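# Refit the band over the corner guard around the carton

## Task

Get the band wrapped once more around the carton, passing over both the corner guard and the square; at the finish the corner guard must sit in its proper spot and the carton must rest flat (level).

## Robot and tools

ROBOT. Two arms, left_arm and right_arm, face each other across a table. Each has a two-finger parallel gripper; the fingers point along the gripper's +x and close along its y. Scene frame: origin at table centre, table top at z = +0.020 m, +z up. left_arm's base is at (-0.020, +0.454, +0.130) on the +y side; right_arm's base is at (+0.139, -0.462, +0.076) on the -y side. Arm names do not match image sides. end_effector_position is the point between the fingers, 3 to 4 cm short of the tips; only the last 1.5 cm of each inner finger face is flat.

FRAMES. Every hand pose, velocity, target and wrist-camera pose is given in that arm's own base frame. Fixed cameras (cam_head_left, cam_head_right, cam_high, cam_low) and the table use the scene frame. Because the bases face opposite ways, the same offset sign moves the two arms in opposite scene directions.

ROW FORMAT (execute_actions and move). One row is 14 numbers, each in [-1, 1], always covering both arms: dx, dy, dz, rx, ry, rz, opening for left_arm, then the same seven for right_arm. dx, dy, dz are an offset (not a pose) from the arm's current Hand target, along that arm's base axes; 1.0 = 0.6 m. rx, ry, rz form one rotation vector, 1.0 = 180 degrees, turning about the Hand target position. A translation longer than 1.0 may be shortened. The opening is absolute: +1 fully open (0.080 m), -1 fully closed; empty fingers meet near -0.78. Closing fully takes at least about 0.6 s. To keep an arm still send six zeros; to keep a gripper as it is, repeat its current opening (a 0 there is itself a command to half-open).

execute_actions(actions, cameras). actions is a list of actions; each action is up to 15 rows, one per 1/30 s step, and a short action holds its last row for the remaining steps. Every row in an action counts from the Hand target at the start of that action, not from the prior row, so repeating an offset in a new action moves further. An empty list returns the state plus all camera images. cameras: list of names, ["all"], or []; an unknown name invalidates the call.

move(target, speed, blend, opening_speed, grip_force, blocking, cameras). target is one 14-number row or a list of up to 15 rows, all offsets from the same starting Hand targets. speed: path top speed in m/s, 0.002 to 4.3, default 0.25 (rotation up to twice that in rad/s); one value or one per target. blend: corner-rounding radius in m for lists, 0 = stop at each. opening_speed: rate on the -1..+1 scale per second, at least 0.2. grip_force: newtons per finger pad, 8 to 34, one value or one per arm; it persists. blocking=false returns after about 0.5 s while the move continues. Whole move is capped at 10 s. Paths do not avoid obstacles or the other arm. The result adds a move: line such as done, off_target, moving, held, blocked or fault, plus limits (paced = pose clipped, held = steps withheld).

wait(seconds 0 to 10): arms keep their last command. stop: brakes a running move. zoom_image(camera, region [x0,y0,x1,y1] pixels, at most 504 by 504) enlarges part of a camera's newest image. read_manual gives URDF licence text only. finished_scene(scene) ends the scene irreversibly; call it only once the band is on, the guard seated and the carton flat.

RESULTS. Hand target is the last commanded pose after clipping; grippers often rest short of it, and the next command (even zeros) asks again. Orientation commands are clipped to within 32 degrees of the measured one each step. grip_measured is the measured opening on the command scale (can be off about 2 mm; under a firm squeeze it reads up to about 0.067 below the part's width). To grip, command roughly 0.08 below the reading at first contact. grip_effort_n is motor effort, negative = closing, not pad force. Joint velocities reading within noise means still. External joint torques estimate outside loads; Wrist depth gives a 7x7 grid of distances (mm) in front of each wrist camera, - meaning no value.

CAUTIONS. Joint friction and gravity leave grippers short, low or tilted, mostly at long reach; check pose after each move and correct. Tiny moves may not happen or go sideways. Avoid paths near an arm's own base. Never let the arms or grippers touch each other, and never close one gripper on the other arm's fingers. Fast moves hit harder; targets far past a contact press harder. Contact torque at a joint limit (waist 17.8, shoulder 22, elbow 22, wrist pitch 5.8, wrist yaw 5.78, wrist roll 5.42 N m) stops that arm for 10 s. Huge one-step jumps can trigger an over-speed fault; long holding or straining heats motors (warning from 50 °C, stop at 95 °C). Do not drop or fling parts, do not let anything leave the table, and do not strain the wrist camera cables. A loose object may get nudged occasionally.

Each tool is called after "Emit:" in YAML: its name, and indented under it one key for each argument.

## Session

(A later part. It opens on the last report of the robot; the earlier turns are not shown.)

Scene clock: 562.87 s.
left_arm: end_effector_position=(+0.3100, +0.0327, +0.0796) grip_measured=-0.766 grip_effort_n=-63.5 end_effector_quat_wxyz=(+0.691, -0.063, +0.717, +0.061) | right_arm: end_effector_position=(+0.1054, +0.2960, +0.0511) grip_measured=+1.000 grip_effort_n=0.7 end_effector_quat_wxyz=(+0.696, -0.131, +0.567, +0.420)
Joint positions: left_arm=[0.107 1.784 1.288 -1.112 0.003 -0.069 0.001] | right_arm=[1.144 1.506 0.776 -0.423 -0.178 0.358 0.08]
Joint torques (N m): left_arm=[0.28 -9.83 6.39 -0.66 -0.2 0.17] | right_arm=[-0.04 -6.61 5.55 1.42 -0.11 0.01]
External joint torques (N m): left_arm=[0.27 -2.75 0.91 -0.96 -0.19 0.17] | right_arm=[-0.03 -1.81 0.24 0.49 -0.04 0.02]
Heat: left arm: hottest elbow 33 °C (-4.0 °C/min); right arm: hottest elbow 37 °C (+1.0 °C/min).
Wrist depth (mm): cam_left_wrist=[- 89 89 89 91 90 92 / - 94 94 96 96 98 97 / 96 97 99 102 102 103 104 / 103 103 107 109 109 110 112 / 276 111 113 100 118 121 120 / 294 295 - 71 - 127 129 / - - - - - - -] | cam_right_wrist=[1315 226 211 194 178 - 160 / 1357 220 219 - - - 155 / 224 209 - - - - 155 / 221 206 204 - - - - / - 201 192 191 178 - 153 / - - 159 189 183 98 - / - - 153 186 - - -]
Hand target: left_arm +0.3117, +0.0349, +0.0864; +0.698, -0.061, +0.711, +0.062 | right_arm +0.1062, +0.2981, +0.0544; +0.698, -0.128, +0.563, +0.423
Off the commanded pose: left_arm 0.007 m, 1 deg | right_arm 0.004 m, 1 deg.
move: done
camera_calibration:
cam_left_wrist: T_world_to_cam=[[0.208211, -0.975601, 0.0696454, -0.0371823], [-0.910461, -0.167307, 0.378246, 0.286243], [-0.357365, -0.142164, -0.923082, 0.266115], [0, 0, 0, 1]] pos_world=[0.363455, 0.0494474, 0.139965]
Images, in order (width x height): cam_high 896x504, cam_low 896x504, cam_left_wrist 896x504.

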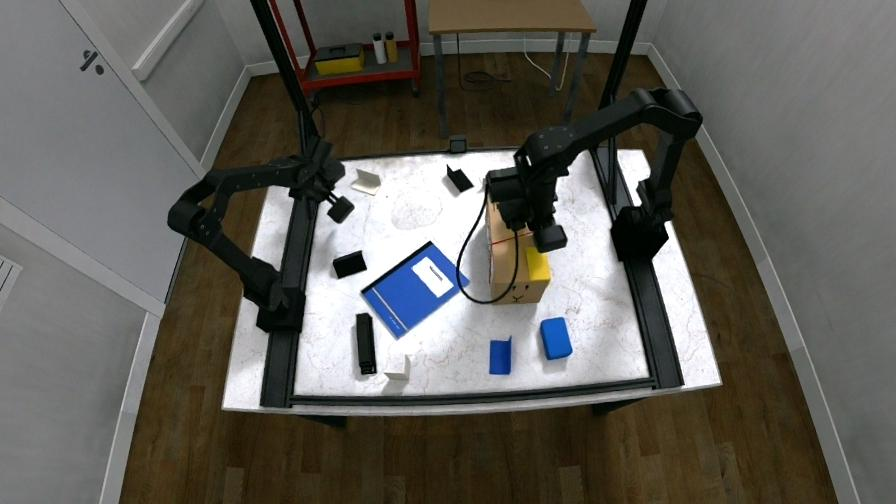

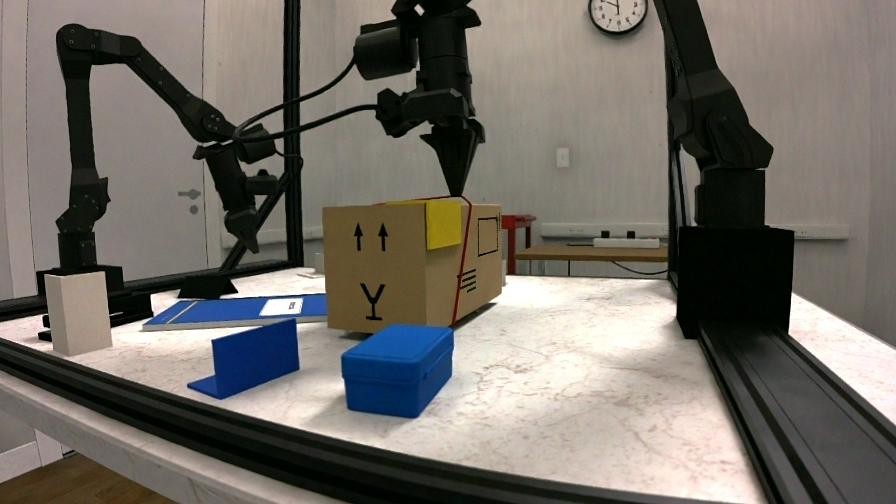

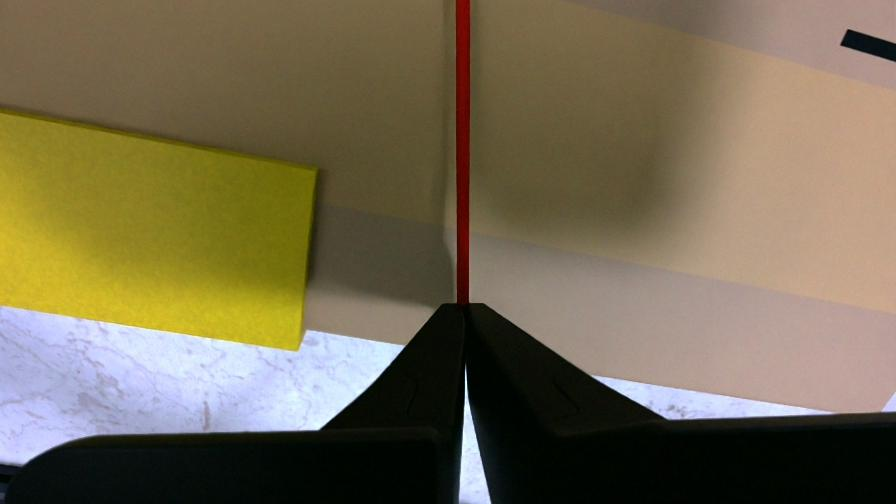

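Emit:
move:
  target:
    - [-0.055, 0.0, 0.03, 0, 0, 0, -0.95, 0, 0, 0, 0, 0, 0, 1.0]
    - [-0.055, 0.095, 0.03, 0, 0, -0.0556, -0.95, 0, 0, 0, 0, 0, 0, 1.0]
  speed: [0.06, 0.06]
  cameras: ["cam_left_wrist", "cam_low", "cam_head_right"]

Emit:
zoom_image:
  camera: "cam_low"
  region: [320, 160, 520, 350]

Emit:
zoom_image:
  camera: "cam_head_right"
  region: [320, 80, 480, 280]

Scene clock: 624.97 s.
left_arm: end_effector_position=(+0.2815, +0.0886, +0.1043) grip_measured=-0.766 grip_effort_n=-63.5 end_effector_quat_wxyz=(+0.707, +0.002, +0.707, -0.001) | right_arm: end_effector_position=(+0.1054, +0.2960, +0.0511) grip_measured=+1.000 grip_effort_n=0.2 end_effector_quat_wxyz=(+0.696, -0.131, +0.567, +0.420)
Joint positions: left_arm=[0.304 1.673 1.259 -1.158 -0.001 0.309 0.001] | right_arm=[1.144 1.506 0.776 -0.423 -0.178 0.358 0.08]
Joint torques (N m): left_arm=[0.74 -6.5 6.23 -1.22 -0.28 0.19] | right_arm=[-0.05 -6.62 5.56 1.43 -0.11 0.02]
External joint torques (N m): left_arm=[0.76 -0.12 0.64 -1.56 -0.28 0.19] | right_arm=[-0.05 -1.83 0.36 0.55 -0.03 0.03]
Motor temperatures (°C): left_arm=[21 35 37 32 27 28] | right_arm=[24 33 37 36 25 27]
Heat: left arm: hottest elbow 37 °C (+3.0 °C/min); right arm: hottest elbow 37 °C (+0.0 °C/min).
Wrist depth (mm): cam_left_wrist=[234 111 113 114 116 117 118 / 244 117 116 117 122 124 125 / 220 219 122 125 129 131 134 / 277 278 282 283 288 294 297 / 292 296 298 98 306 312 320 / 313 315 - 70 324 334 343 / - - - - - - -] | cam_right_wrist=[207 230 218 191 174 172 158 / 1379 226 211 190 183 168 157 / 227 210 210 191 - 165 153 / - 206 - - - - - / - 200 193 - - 162 152 / - - 159 192 - 98 151 / - - 151 187 - - -]
Hand target: left_arm +0.2788, +0.0920, +0.1045; +0.701, +0.002, +0.714, +0.001 | right_arm +0.1062, +0.2981, +0.0544; +0.698, -0.128, +0.563, +0.423
Off the commanded pose: left_arm 0.004 m, 1 deg | right_arm 0.004 m, 1 deg.
move: done
camera_calibration:
cam_left_wrist: T_world_to_cam=[[0.0279046, -0.997192, 0.06949, 0.074181], [-0.938898, -0.00228834, 0.344189, 0.25718], [-0.343064, -0.0748484, -0.936325, 0.278094], [0, 0, 0, 1]] pos_world=[0.3348, 0.0953762, 0.166713]
Images, in order (width x height): cam_head_right 896x504, cam_low 896x504, cam_left_wrist 896x504.

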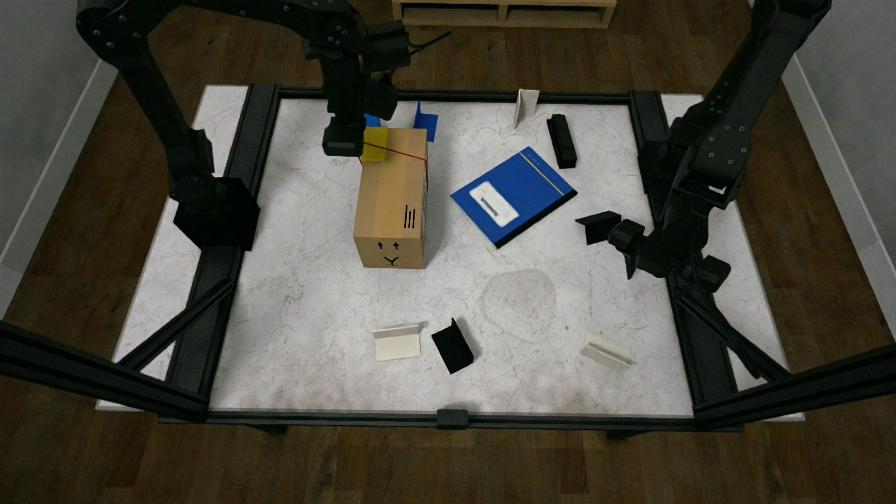

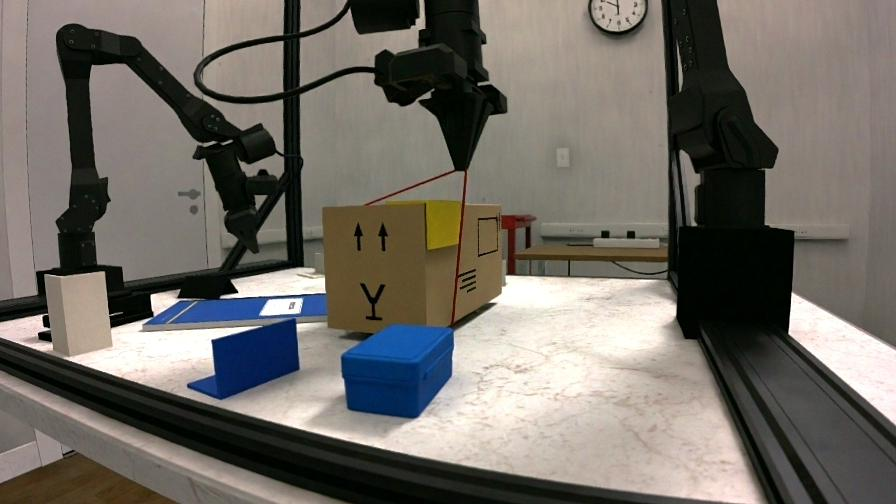

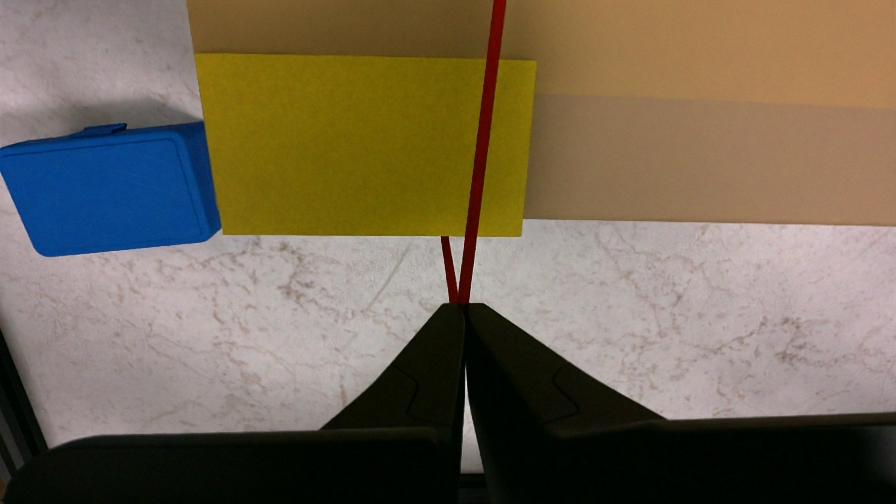

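Scaled by 2.520 from the camera's 896x504 image, which has a finer 1280x720 frame.

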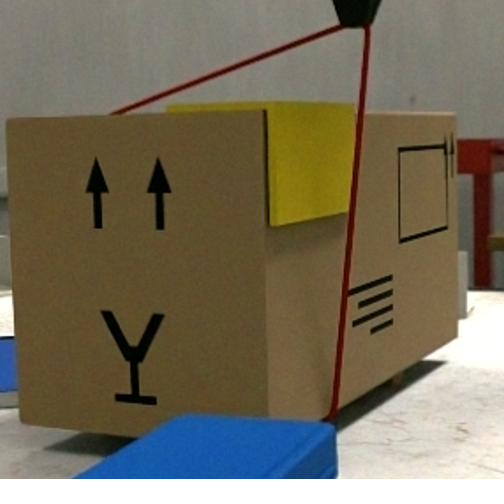

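Scaled by 2.520 from the camera's 896x504 image, which has a finer 1280x720 frame.

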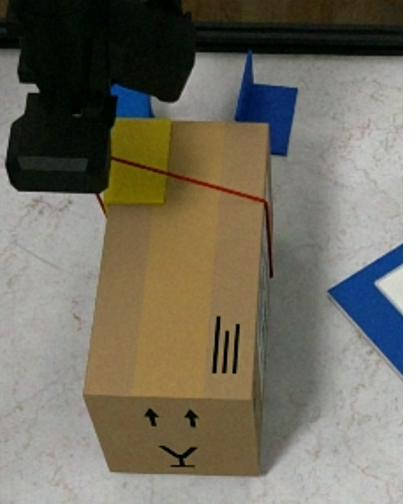

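Emit:
move:
  target:
    - [0, 0.0208, 0, 0, 0, 0, -0.95, 0, 0, 0, 0, 0, 0, 1.0]
    - [0.05, 0.0208, -0.045, 0, 0, 0, -0.95, 0, 0, 0, 0, 0, 0, 1.0]
  speed: [0.06, 0.06]
  cameras: ["cam_left_wrist", "cam_low", "cam_head_right"]

Emit:
zoom_image:
  camera: "cam_low"
  region: [400, 170, 500, 350]

Emit:
zoom_image:
  camera: "cam_head_right"
  region: [320, 80, 480, 280]

Scene clock: 663.03 s.
left_arm: end_effector_position=(+0.3073, +0.1025, +0.0790) grip_measured=-0.766 grip_effort_n=-63.5 end_effector_quat_wxyz=(+0.703, +0.001, +0.711, -0.003) | right_arm: end_effector_position=(+0.1054, +0.2960, +0.0511) grip_measured=+1.000 grip_effort_n=0.7 end_effector_quat_wxyz=(+0.696, -0.131, +0.567, +0.420)
Joint positions: left_arm=[0.322 1.808 1.316 -1.09 -0.001 0.327 0.001] | right_arm=[1.144 1.506 0.776 -0.423 -0.178 0.358 0.08]
Joint torques (N m): left_arm=[-0.01 -6.72 6.28 -0.34 -0.28 -0.14] | right_arm=[-0.01 -6.58 5.58 1.42 -0.1 0.01]
External joint torques (N m): left_arm=[-0.01 0.58 0.79 -0.65 -0.29 -0.14] | right_arm=[-0.01 -1.78 0.3 0.51 -0.03 0.02]
Heat: left arm: hottest elbow 36 °C (-1.0 °C/min); right arm: hottest elbow 37 °C (+0.0 °C/min).
Wrist depth (mm): cam_left_wrist=[209 89 89 89 91 91 93 / 219 217 94 96 96 99 99 / 228 201 98 100 101 104 105 / 206 206 104 103 106 111 113 / 267 266 110 98 115 120 121 / 283 286 - 71 295 305 306 / - - - - - - -] | cam_right_wrist=[1343 - 210 194 176 172 159 / 1379 - 209 201 - 165 - / 224 215 - 195 - 167 155 / 255 206 203 - 177 165 155 / - 200 201 198 177 164 156 / - - 100 189 179 98 150 / - - 157 187 176 - -]
Hand target: left_arm +0.3087, +0.1044, +0.0775; +0.701, +0.002, +0.714, +0.001 | right_arm +0.1062, +0.2981, +0.0544; +0.698, -0.128, +0.563, +0.423
Off the commanded pose: left_arm 0.003 m, 1 deg | right_arm 0.004 m, 1 deg.
move: done
camera_calibration:
cam_left_wrist: T_world_to_cam=[[0.0270389, -0.996994, 0.0726015, 0.0891585], [-0.935369, 0.000386907, 0.353672, 0.288008], [-0.352637, -0.0774722, -0.932548, 0.267264], [0, 0, 0, 1]] pos_world=[0.36123, 0.109485, 0.140903]
Images, in order (width x height): cam_head_right 896x504, cam_low 896x504, cam_left_wrist 896x504.

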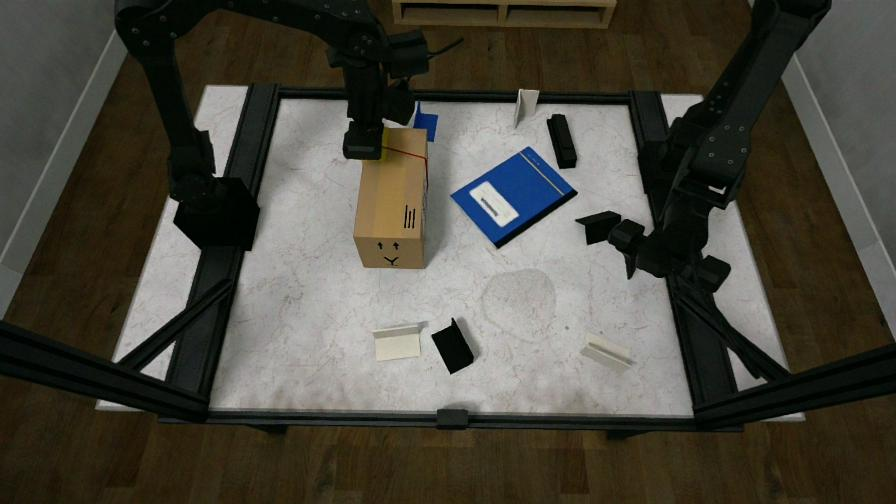

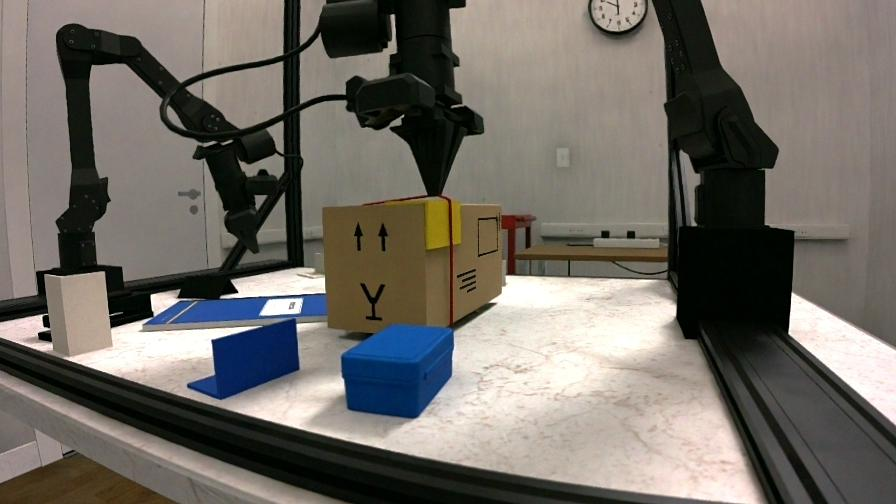

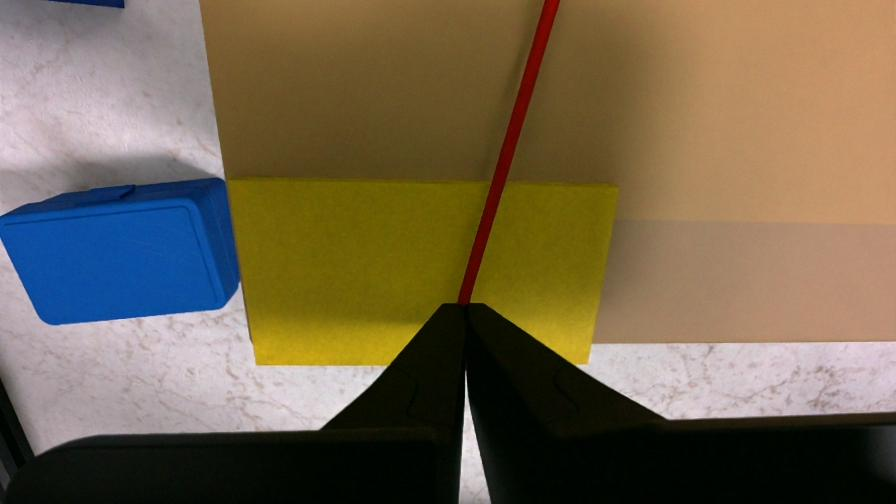

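Scaled by 2.800 from the camera's 896x504 image, which has a finer 1280x720 frame.

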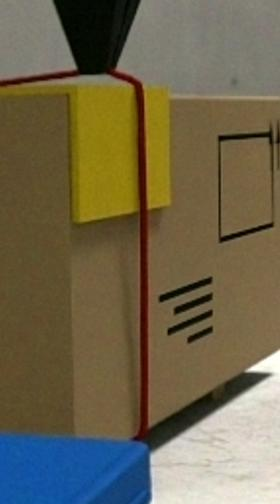

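Scaled by 2.520 from the camera's 896x504 image, which has a finer 1280x720 frame.

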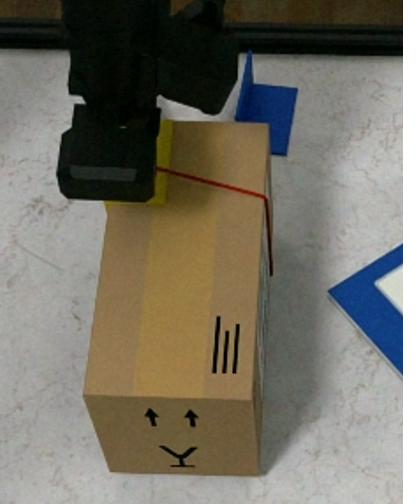

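Emit:
move:
  target:
    - [0, 0, -0.0083, 0, 0, 0, -0.95, 0, 0, 0, 0, 0, 0, 1.0]
    - [0, 0, -0.0083, 0, 0, 0, -0.4, 0, 0, 0, 0, 0, 0, 1.0]
    - [0, 0, 0.06, 0, 0, 0, -0.4, 0, 0, 0, 0, 0, 0, 1.0]
  speed: [0.04, 0.04, 0.08]
  cameras: ["cam_left_wrist", "cam_low", "cam_head_right", "cam_high"]

Emit:
zoom_image:
  camera: "cam_low"
  region: [300, 170, 520, 350]

Emit:
zoom_image:
  camera: "cam_head_right"
  region: [320, 80, 480, 280]

Emit:
zoom_image:
  camera: "cam_high"
  region: [470, 180, 570, 320]

Scene clock: 676.67 s.
left_arm: end_effector_position=(+0.3066, +0.1027, +0.1068) grip_measured=-0.403 grip_effort_n=15.1 end_effector_quat_wxyz=(+0.694, -0.001, +0.720, -0.005) | right_arm: end_effector_position=(+0.1054, +0.2960, +0.0511) grip_measured=+1.000 grip_effort_n=0.2 end_effector_quat_wxyz=(+0.696, -0.131, +0.567, +0.420)
Joint positions: left_arm=[0.322 1.808 1.428 -1.229 -0.003 0.327 0.017] | right_arm=[1.144 1.506 0.776 -0.423 -0.178 0.358 0.08]
Joint torques (N m): left_arm=[-0.02 -9.91 6.62 -0.35 -0.2 -0.14] | right_arm=[-0.03 -6.6 5.52 1.43 -0.11 0.01]
External joint torques (N m): left_arm=[0.03 -2.61 1.05 -0.64 -0.22 -0.14] | right_arm=[-0.08 -1.72 0.17 0.5 -0.03 0.03]
Heat: left arm: hottest elbow 37 °C (-1.0 °C/min); right arm: hottest elbow 37 °C (+0.0 °C/min).
Wrist depth (mm): cam_left_wrist=[231 232 112 115 116 117 119 / 244 247 119 122 123 125 126 / 228 229 124 124 129 133 137 / 236 238 133 136 139 142 146 / 299 301 302 141 312 326 331 / 318 317 - 326 77 348 354 / - - - 358 79 - -] | cam_right_wrist=[1451 - 208 192 179 - - / 221 - 215 - - - 154 / 226 211 205 195 - 164 154 / - 212 - - - - 155 / - 199 - - - - - / - - 160 192 180 98 150 / - - 159 185 170 - -]
Hand target: left_arm +0.3088, +0.1045, +0.1135; +0.700, +0.002, +0.714, +0.001 | right_arm +0.1062, +0.2981, +0.0544; +0.698, -0.128, +0.563, +0.423
Off the commanded pose: left_arm 0.007 m, 1 deg | right_arm 0.004 m, 1 deg.
move: done
camera_calibration:
cam_left_wrist: T_world_to_cam=[[0.0290053, -0.996539, 0.0778976, 0.0860914], [-0.925652, 0.00263425, 0.378367, 0.271832], [-0.377263, -0.0830807, -0.922372, 0.300021], [0, 0, 0, 1]] pos_world=[0.362312, 0.110003, 0.167172]
Images, in order (width x height): cam_head_right 896x504, cam_high 896x504, cam_low 896x504, cam_left_wrist 896x504.

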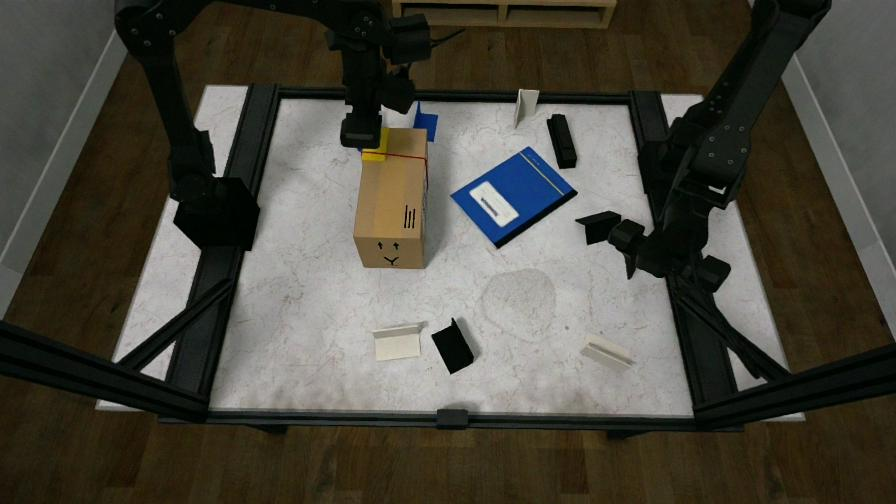

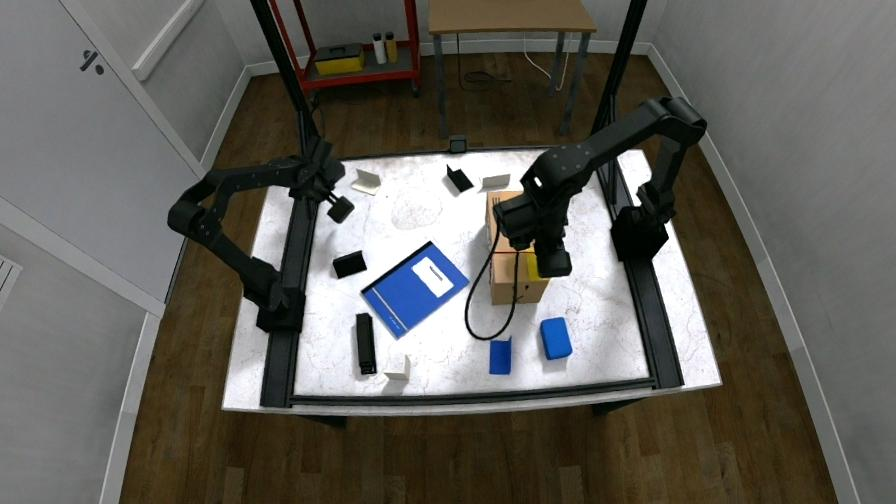

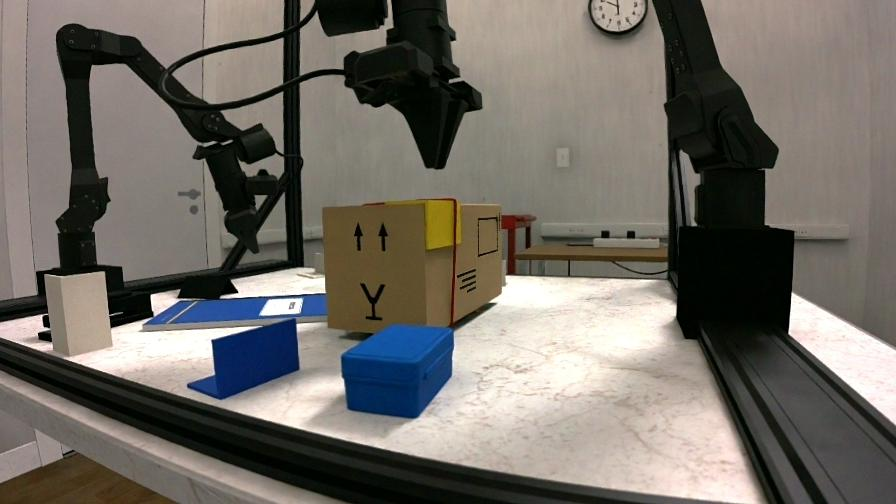

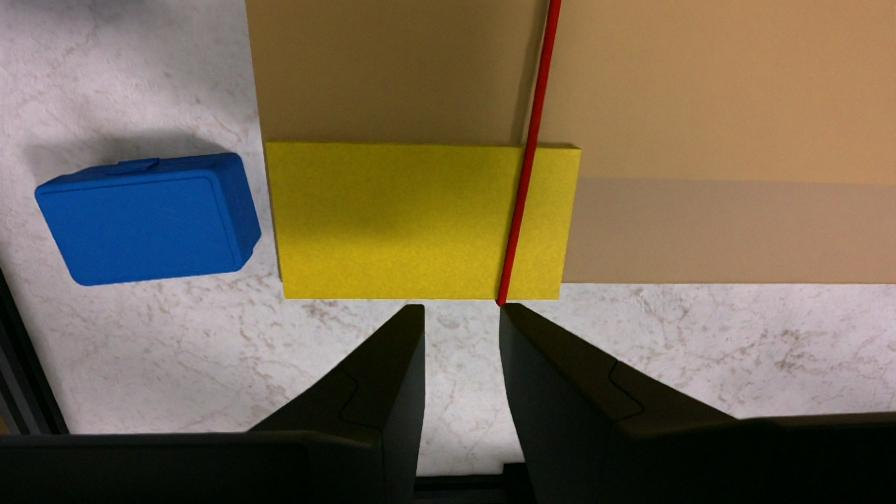

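Scaled by 2.291 from the camera's 896x504 image, which has a finer 1280x720 frame.

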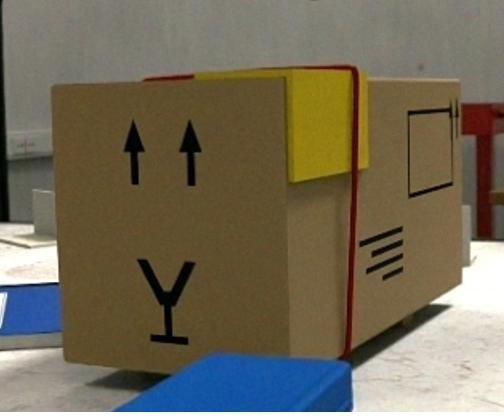

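Scaled by 2.520 from the camera's 896x504 image, which has a finer 1280x720 frame.

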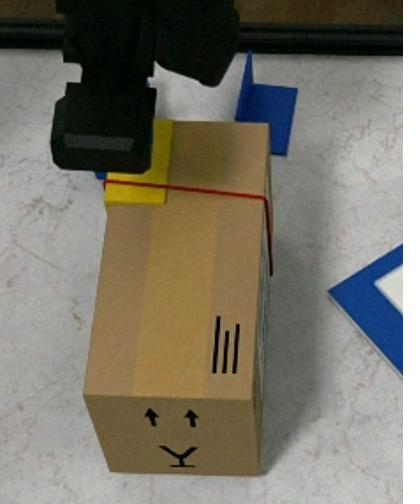

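Scaled by 3.600 from the camera's 896x504 image, which has a finer 1280x720 frame.

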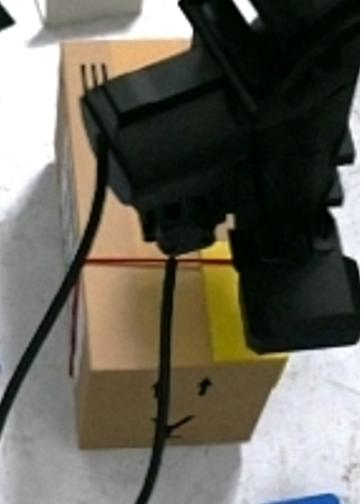

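Emit:
move:
  target: [0.1653, -0.0358, -0.0092, 0, -0.008, 0, -0.3, 0, 0, 0, 0, 0, 0, 1.0]
  speed: 0.15
  cameras: ["cam_left_wrist", "cam_low"]

Emit:
zoom_image:
  camera: "cam_left_wrist"
  region: [300, 150, 600, 400]

Scene clock: 727.23 s.
left_arm: end_effector_position=(+0.4053, +0.0830, +0.1111) grip_measured=-0.303 grip_effort_n=15.1 end_effector_quat_wxyz=(+0.711, +0.004, +0.703, +0.000) | right_arm: end_effector_position=(+0.1054, +0.2960, +0.0511) grip_measured=+1.000 grip_effort_n=0.7 end_effector_quat_wxyz=(+0.696, -0.131, +0.567, +0.420)
Joint positions: left_arm=[0.201 2.124 1.889 -1.323 -0.003 0.205 0.021] | right_arm=[1.144 1.506 0.776 -0.423 -0.178 0.358 0.08]
Joint torques (N m): left_arm=[0 -8.91 6.81 -0.28 0.04 -0.14] | right_arm=[-0.01 -6.62 5.54 1.42 -0.12 0.02]
External joint torques (N m): left_arm=[0.02 0.69 1.17 -0.65 0.03 -0.14] | right_arm=[-0.01 -1.73 0.14 0.47 -0.04 0.03]
Heat: left arm: hottest elbow 39 °C (+2.0 °C/min); right arm: hottest elbow 37 °C (+0.0 °C/min).
Wrist depth (mm): cam_left_wrist=[- 240 240 241 245 244 248 / 249 252 253 257 259 262 263 / 257 263 203 209 215 221 231 / 280 278 141 142 143 146 147 / 297 291 144 146 145 153 153 / 317 269 - 156 76 160 163 / - - - 166 77 - -] | cam_right_wrist=[215 232 - 192 177 162 159 / 222 222 216 - 182 - 154 / 226 212 210 - 175 170 155 / - 202 - 193 175 - - / - 199 195 - - 163 156 / - - 158 - 176 98 152 / - - 149 - 176 - -]
Hand target: left_arm +0.4078, +0.0830, +0.1080; +0.709, +0.002, +0.705, +0.001 | right_arm +0.1062, +0.2981, +0.0544; +0.698, -0.128, +0.563, +0.423
Off the commanded pose: left_arm 0.004 m, 0 deg | right_arm 0.004 m, 1 deg.
move: done
camera_calibration:
cam_left_wrist: T_world_to_cam=[[0.0266588, -0.997565, 0.0644466, 0.0658068], [-0.943164, -0.0037367, 0.332306, 0.374276], [-0.331256, -0.0696426, -0.940967, 0.321839], [0, 0, 0, 1]] pos_world=[0.45786, 0.0894588, 0.174225]
Images, in order (width x height): cam_low 896x504, cam_left_wrist 896x504.

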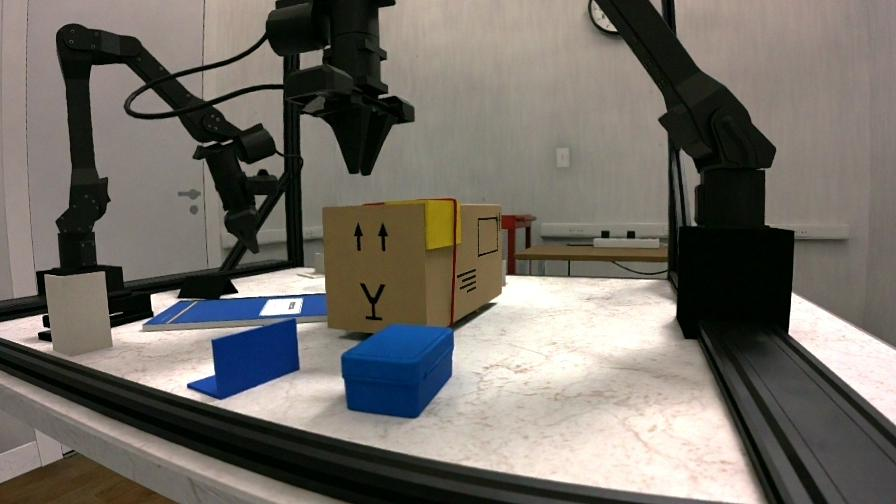

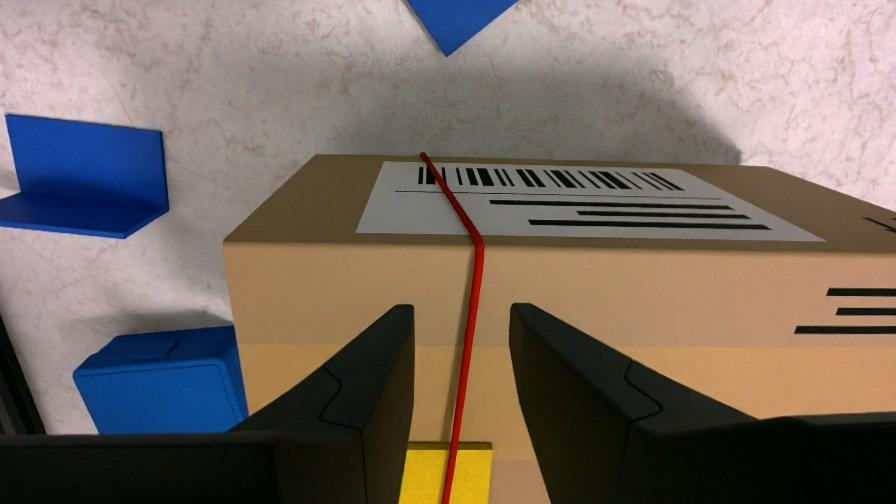

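Scaled by 1.680 from the camera's 896x504 image, which has a finer 1280x720 frame.

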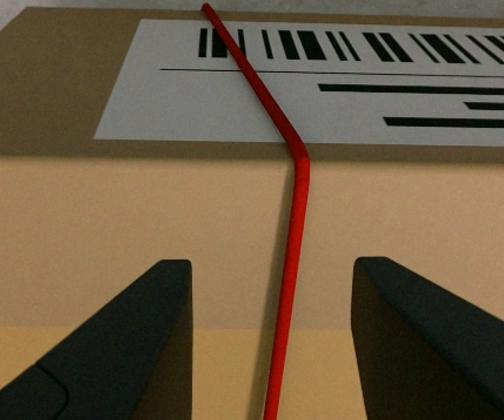

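Emit:
move:
  target: [-0.0075, -0.0067, -0.0767, 0, 0, 0, -0.35, 0, 0, 0, 0, 0, 0, 1.0]
  speed: 0.08
  cameras: ["cam_left_wrist", "cam_low"]

Emit:
zoom_image:
  camera: "cam_left_wrist"
  region: [340, 200, 600, 380]

Scene clock: 753.73 s.
left_arm: end_effector_position=(+0.4064, +0.0816, +0.0718) grip_measured=-0.347 grip_effort_n=-14.2 end_effector_quat_wxyz=(+0.717, +0.004, +0.697, +0.003) | right_arm: end_effector_position=(+0.1054, +0.2960, +0.0511) grip_measured=+1.000 grip_effort_n=0.7 end_effector_quat_wxyz=(+0.696, -0.131, +0.567, +0.420)
Joint positions: left_arm=[0.197 2.125 1.733 -1.15 -0.003 0.198 0.019] | right_arm=[1.144 1.506 0.776 -0.423 -0.178 0.358 0.08]
Joint torques (N m): left_arm=[-0.41 -9.3 3.25 0.5 0.02 -0.14] | right_arm=[-0.04 -6.58 5.57 1.43 -0.1 0.02]
External joint torques (N m): left_arm=[-0.4 0.38 -2.43 0.1 0.02 -0.14] | right_arm=[-0.01 -1.75 0.27 0.51 -0.03 0.03]
Heat: left arm: hottest elbow 39 °C (+1.0 °C/min); right arm: hottest elbow 37 °C (+0.0 °C/min).
Wrist depth (mm): cam_left_wrist=[206 208 209 208 213 214 215 / 216 219 221 221 224 225 227 / 226 228 227 230 231 234 237 / 234 144 135 139 141 147 151 / 257 106 105 107 108 110 112 / 252 110 - 110 73 114 115 / - - - 122 - - -] | cam_right_wrist=[- - - 189 179 - 158 / 1387 229 - - - 167 - / 226 212 214 - - 166 - / - 208 - - 177 164 154 / - 197 192 188 183 - 154 / - - 159 - - 98 151 / - - 160 - 177 - -]
Hand target: left_arm +0.4034, +0.0790, +0.0619; +0.709, +0.002, +0.705, +0.001 | right_arm +0.1062, +0.2981, +0.0544; +0.698, -0.128, +0.563, +0.423
Off the commanded pose: left_arm 0.011 m, 1 deg | right_arm 0.004 m, 1 deg.
move: off_target (left_arm)
camera_calibration:
cam_left_wrist: T_world_to_cam=[[0.0286742, -0.997676, 0.0618048, 0.0663223], [-0.94838, -0.00761696, 0.317044, 0.391878], [-0.315836, -0.0677054, -0.946395, 0.279147], [0, 0, 0, 1]] pos_world=[0.457913, 0.0880529, 0.135842]
Images, in order (width x height): cam_low 896x504, cam_left_wrist 896x504.

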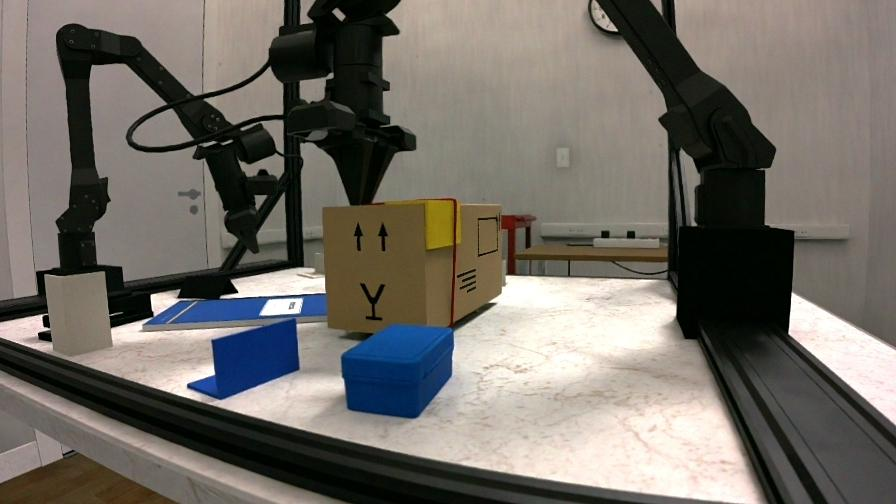

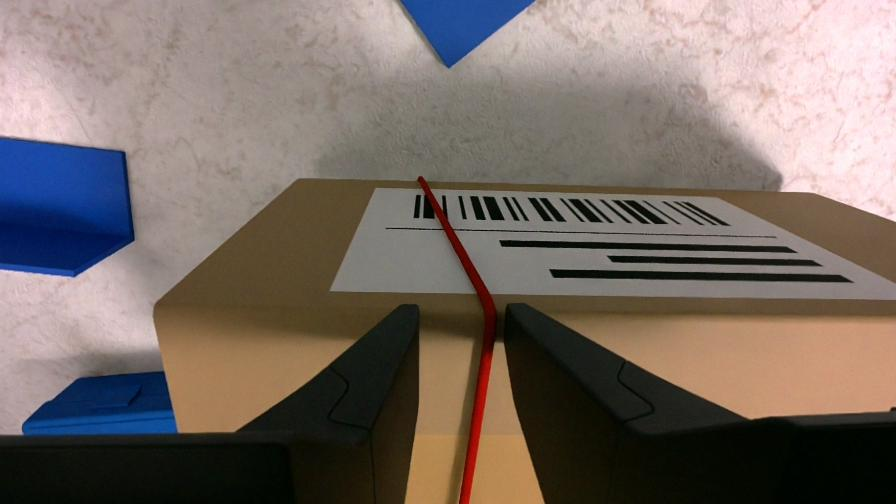

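Scaled by 1.938 from the camera's 896x504 image, which has a finer 1280x720 frame.

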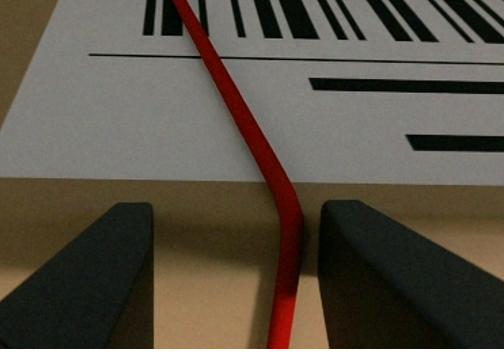

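Emit:
move:
  target:
    - [0, 0, -0.0067, 0, 0, 0, -0.35, 0, 0, 0, 0, 0, 0, 1.0]
    - [0, 0, -0.0067, 0, 0, 0, -0.95, 0, 0, 0, 0, 0, 0, 1.0]
    - [0, 0, 0.043, 0, 0, 0, -0.95, 0, 0, 0, 0, 0, 0, 1.0]
    - [0.03, 0, 0.043, 0, 0, 0, -0.95, 0, 0, 0, 0, 0, 0, 1.0]
  speed: [0.05, 0.05, 0.05, 0.05]
  cameras: ["cam_left_wrist", "cam_low", "cam_high"]

Emit:
zoom_image:
  camera: "cam_low"
  region: [300, 160, 500, 350]

Emit:
zoom_image:
  camera: "cam_left_wrist"
  region: [340, 120, 600, 400]

Scene clock: 781.77 s.
left_arm: end_effector_position=(+0.4142, +0.0792, +0.0840) grip_measured=-0.767 grip_effort_n=-63.0 end_effector_quat_wxyz=(+0.701, -0.001, +0.713, -0.001) | right_arm: end_effector_position=(+0.1054, +0.2960, +0.0511) grip_measured=+1.000 grip_effort_n=0.7 end_effector_quat_wxyz=(+0.696, -0.131, +0.567, +0.420)
Joint positions: left_arm=[0.189 2.192 1.888 -1.283 0 0.19 0.001] | right_arm=[1.144 1.506 0.776 -0.423 -0.178 0.358 0.08]
Joint torques (N m): left_arm=[-0.46 -10.44 8.14 0.07 -0.08 -0.14] | right_arm=[-0.04 -6.61 5.53 1.42 -0.11 0.02]
External joint torques (N m): left_arm=[-0.46 -0.37 2.51 -0.24 -0.08 -0.14] | right_arm=[-0.07 -1.75 0.22 0.51 -0.03 0.04]
Heat: left arm: hottest shoulder 34 °C (-4.0 °C/min); right arm: hottest elbow 37 °C (+0.0 °C/min).
Wrist depth (mm): cam_left_wrist=[208 209 213 213 217 218 220 / 220 222 224 227 230 233 234 / 232 237 210 215 224 233 246 / 250 246 142 147 148 154 158 / - 113 115 98 118 120 122 / 247 122 - 70 122 126 129 / - - - - - - -] | cam_right_wrist=[1269 - 210 193 - - 157 / 1350 - - - 181 166 157 / 226 212 - - 181 165 158 / 223 206 211 - - 164 158 / - 201 191 - - - - / - - 159 - - 98 150 / - - 154 174 - - -]
Hand target: left_arm +0.4215, +0.0789, +0.0878; +0.710, +0.002, +0.705, +0.001 | right_arm +0.1062, +0.2981, +0.0544; +0.698, -0.128, +0.563, +0.423
Off the commanded pose: left_arm 0.008 m, 1 deg | right_arm 0.004 m, 1 deg.
move: done; target 2's new opening was sent with left_arm's hand 0.014 m and 2 deg from that target
camera_calibration:
cam_left_wrist: T_world_to_cam=[[0.0319533, -0.99685, 0.072594, 0.0605851], [-0.933561, -0.0038248, 0.358399, 0.385604], [-0.356992, -0.079223, -0.930742, 0.309533], [0, 0, 0, 1]] pos_world=[0.46855, 0.0863912, 0.145497]
Images, in order (width x height): cam_high 896x504, cam_low 896x504, cam_left_wrist 896x504.

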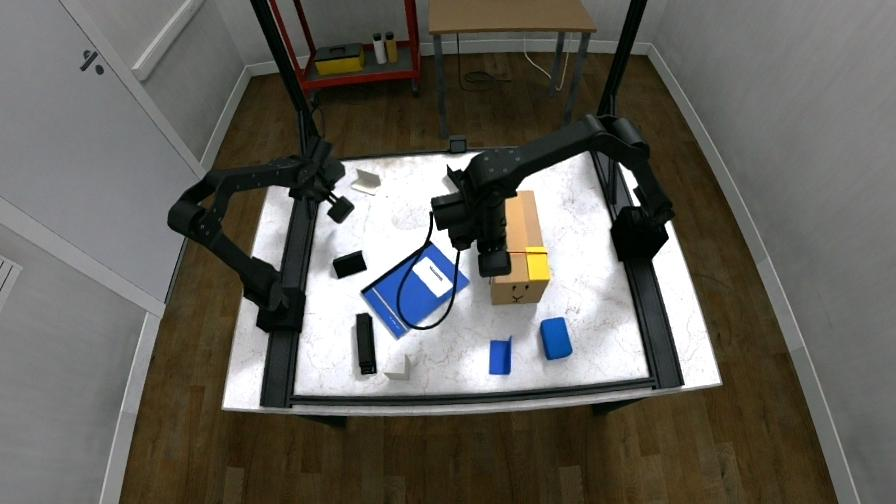

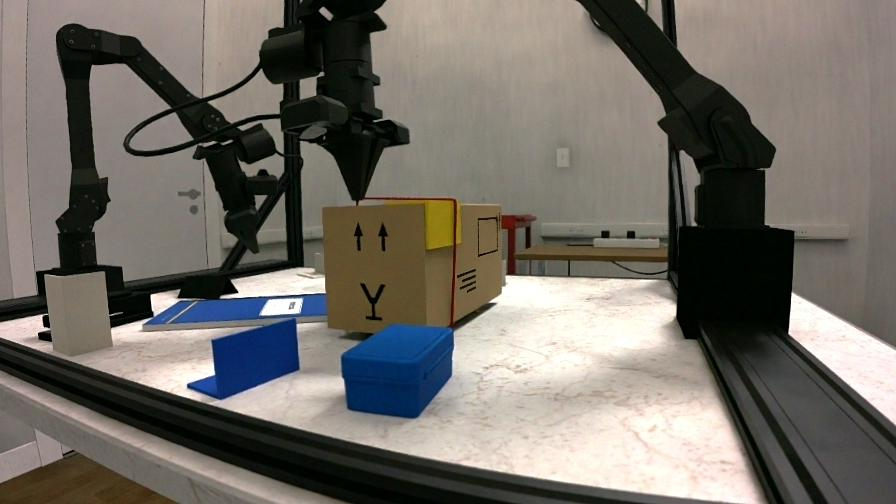

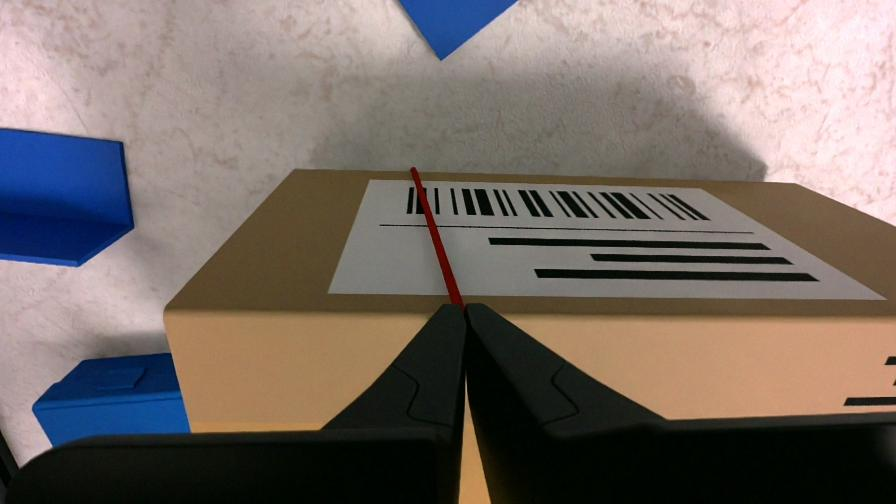

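Scaled by 2.520 from the camera's 896x504 image, which has a finer 1280x720 frame.

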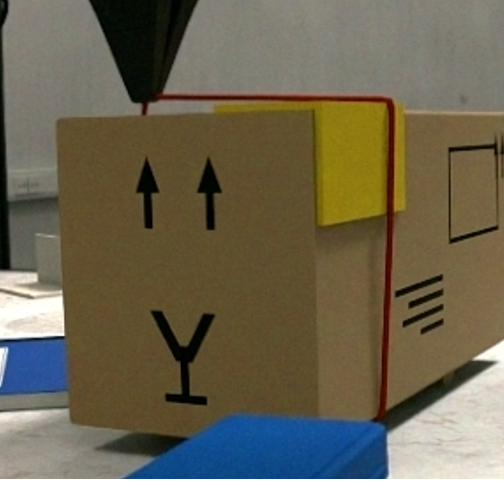

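Scaled by 1.800 from the camera's 896x504 image, which has a finer 1280x720 frame.

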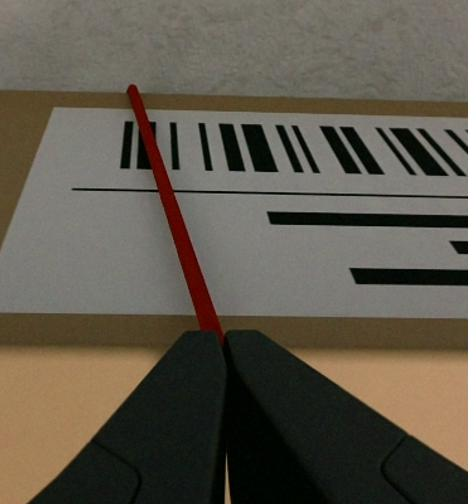

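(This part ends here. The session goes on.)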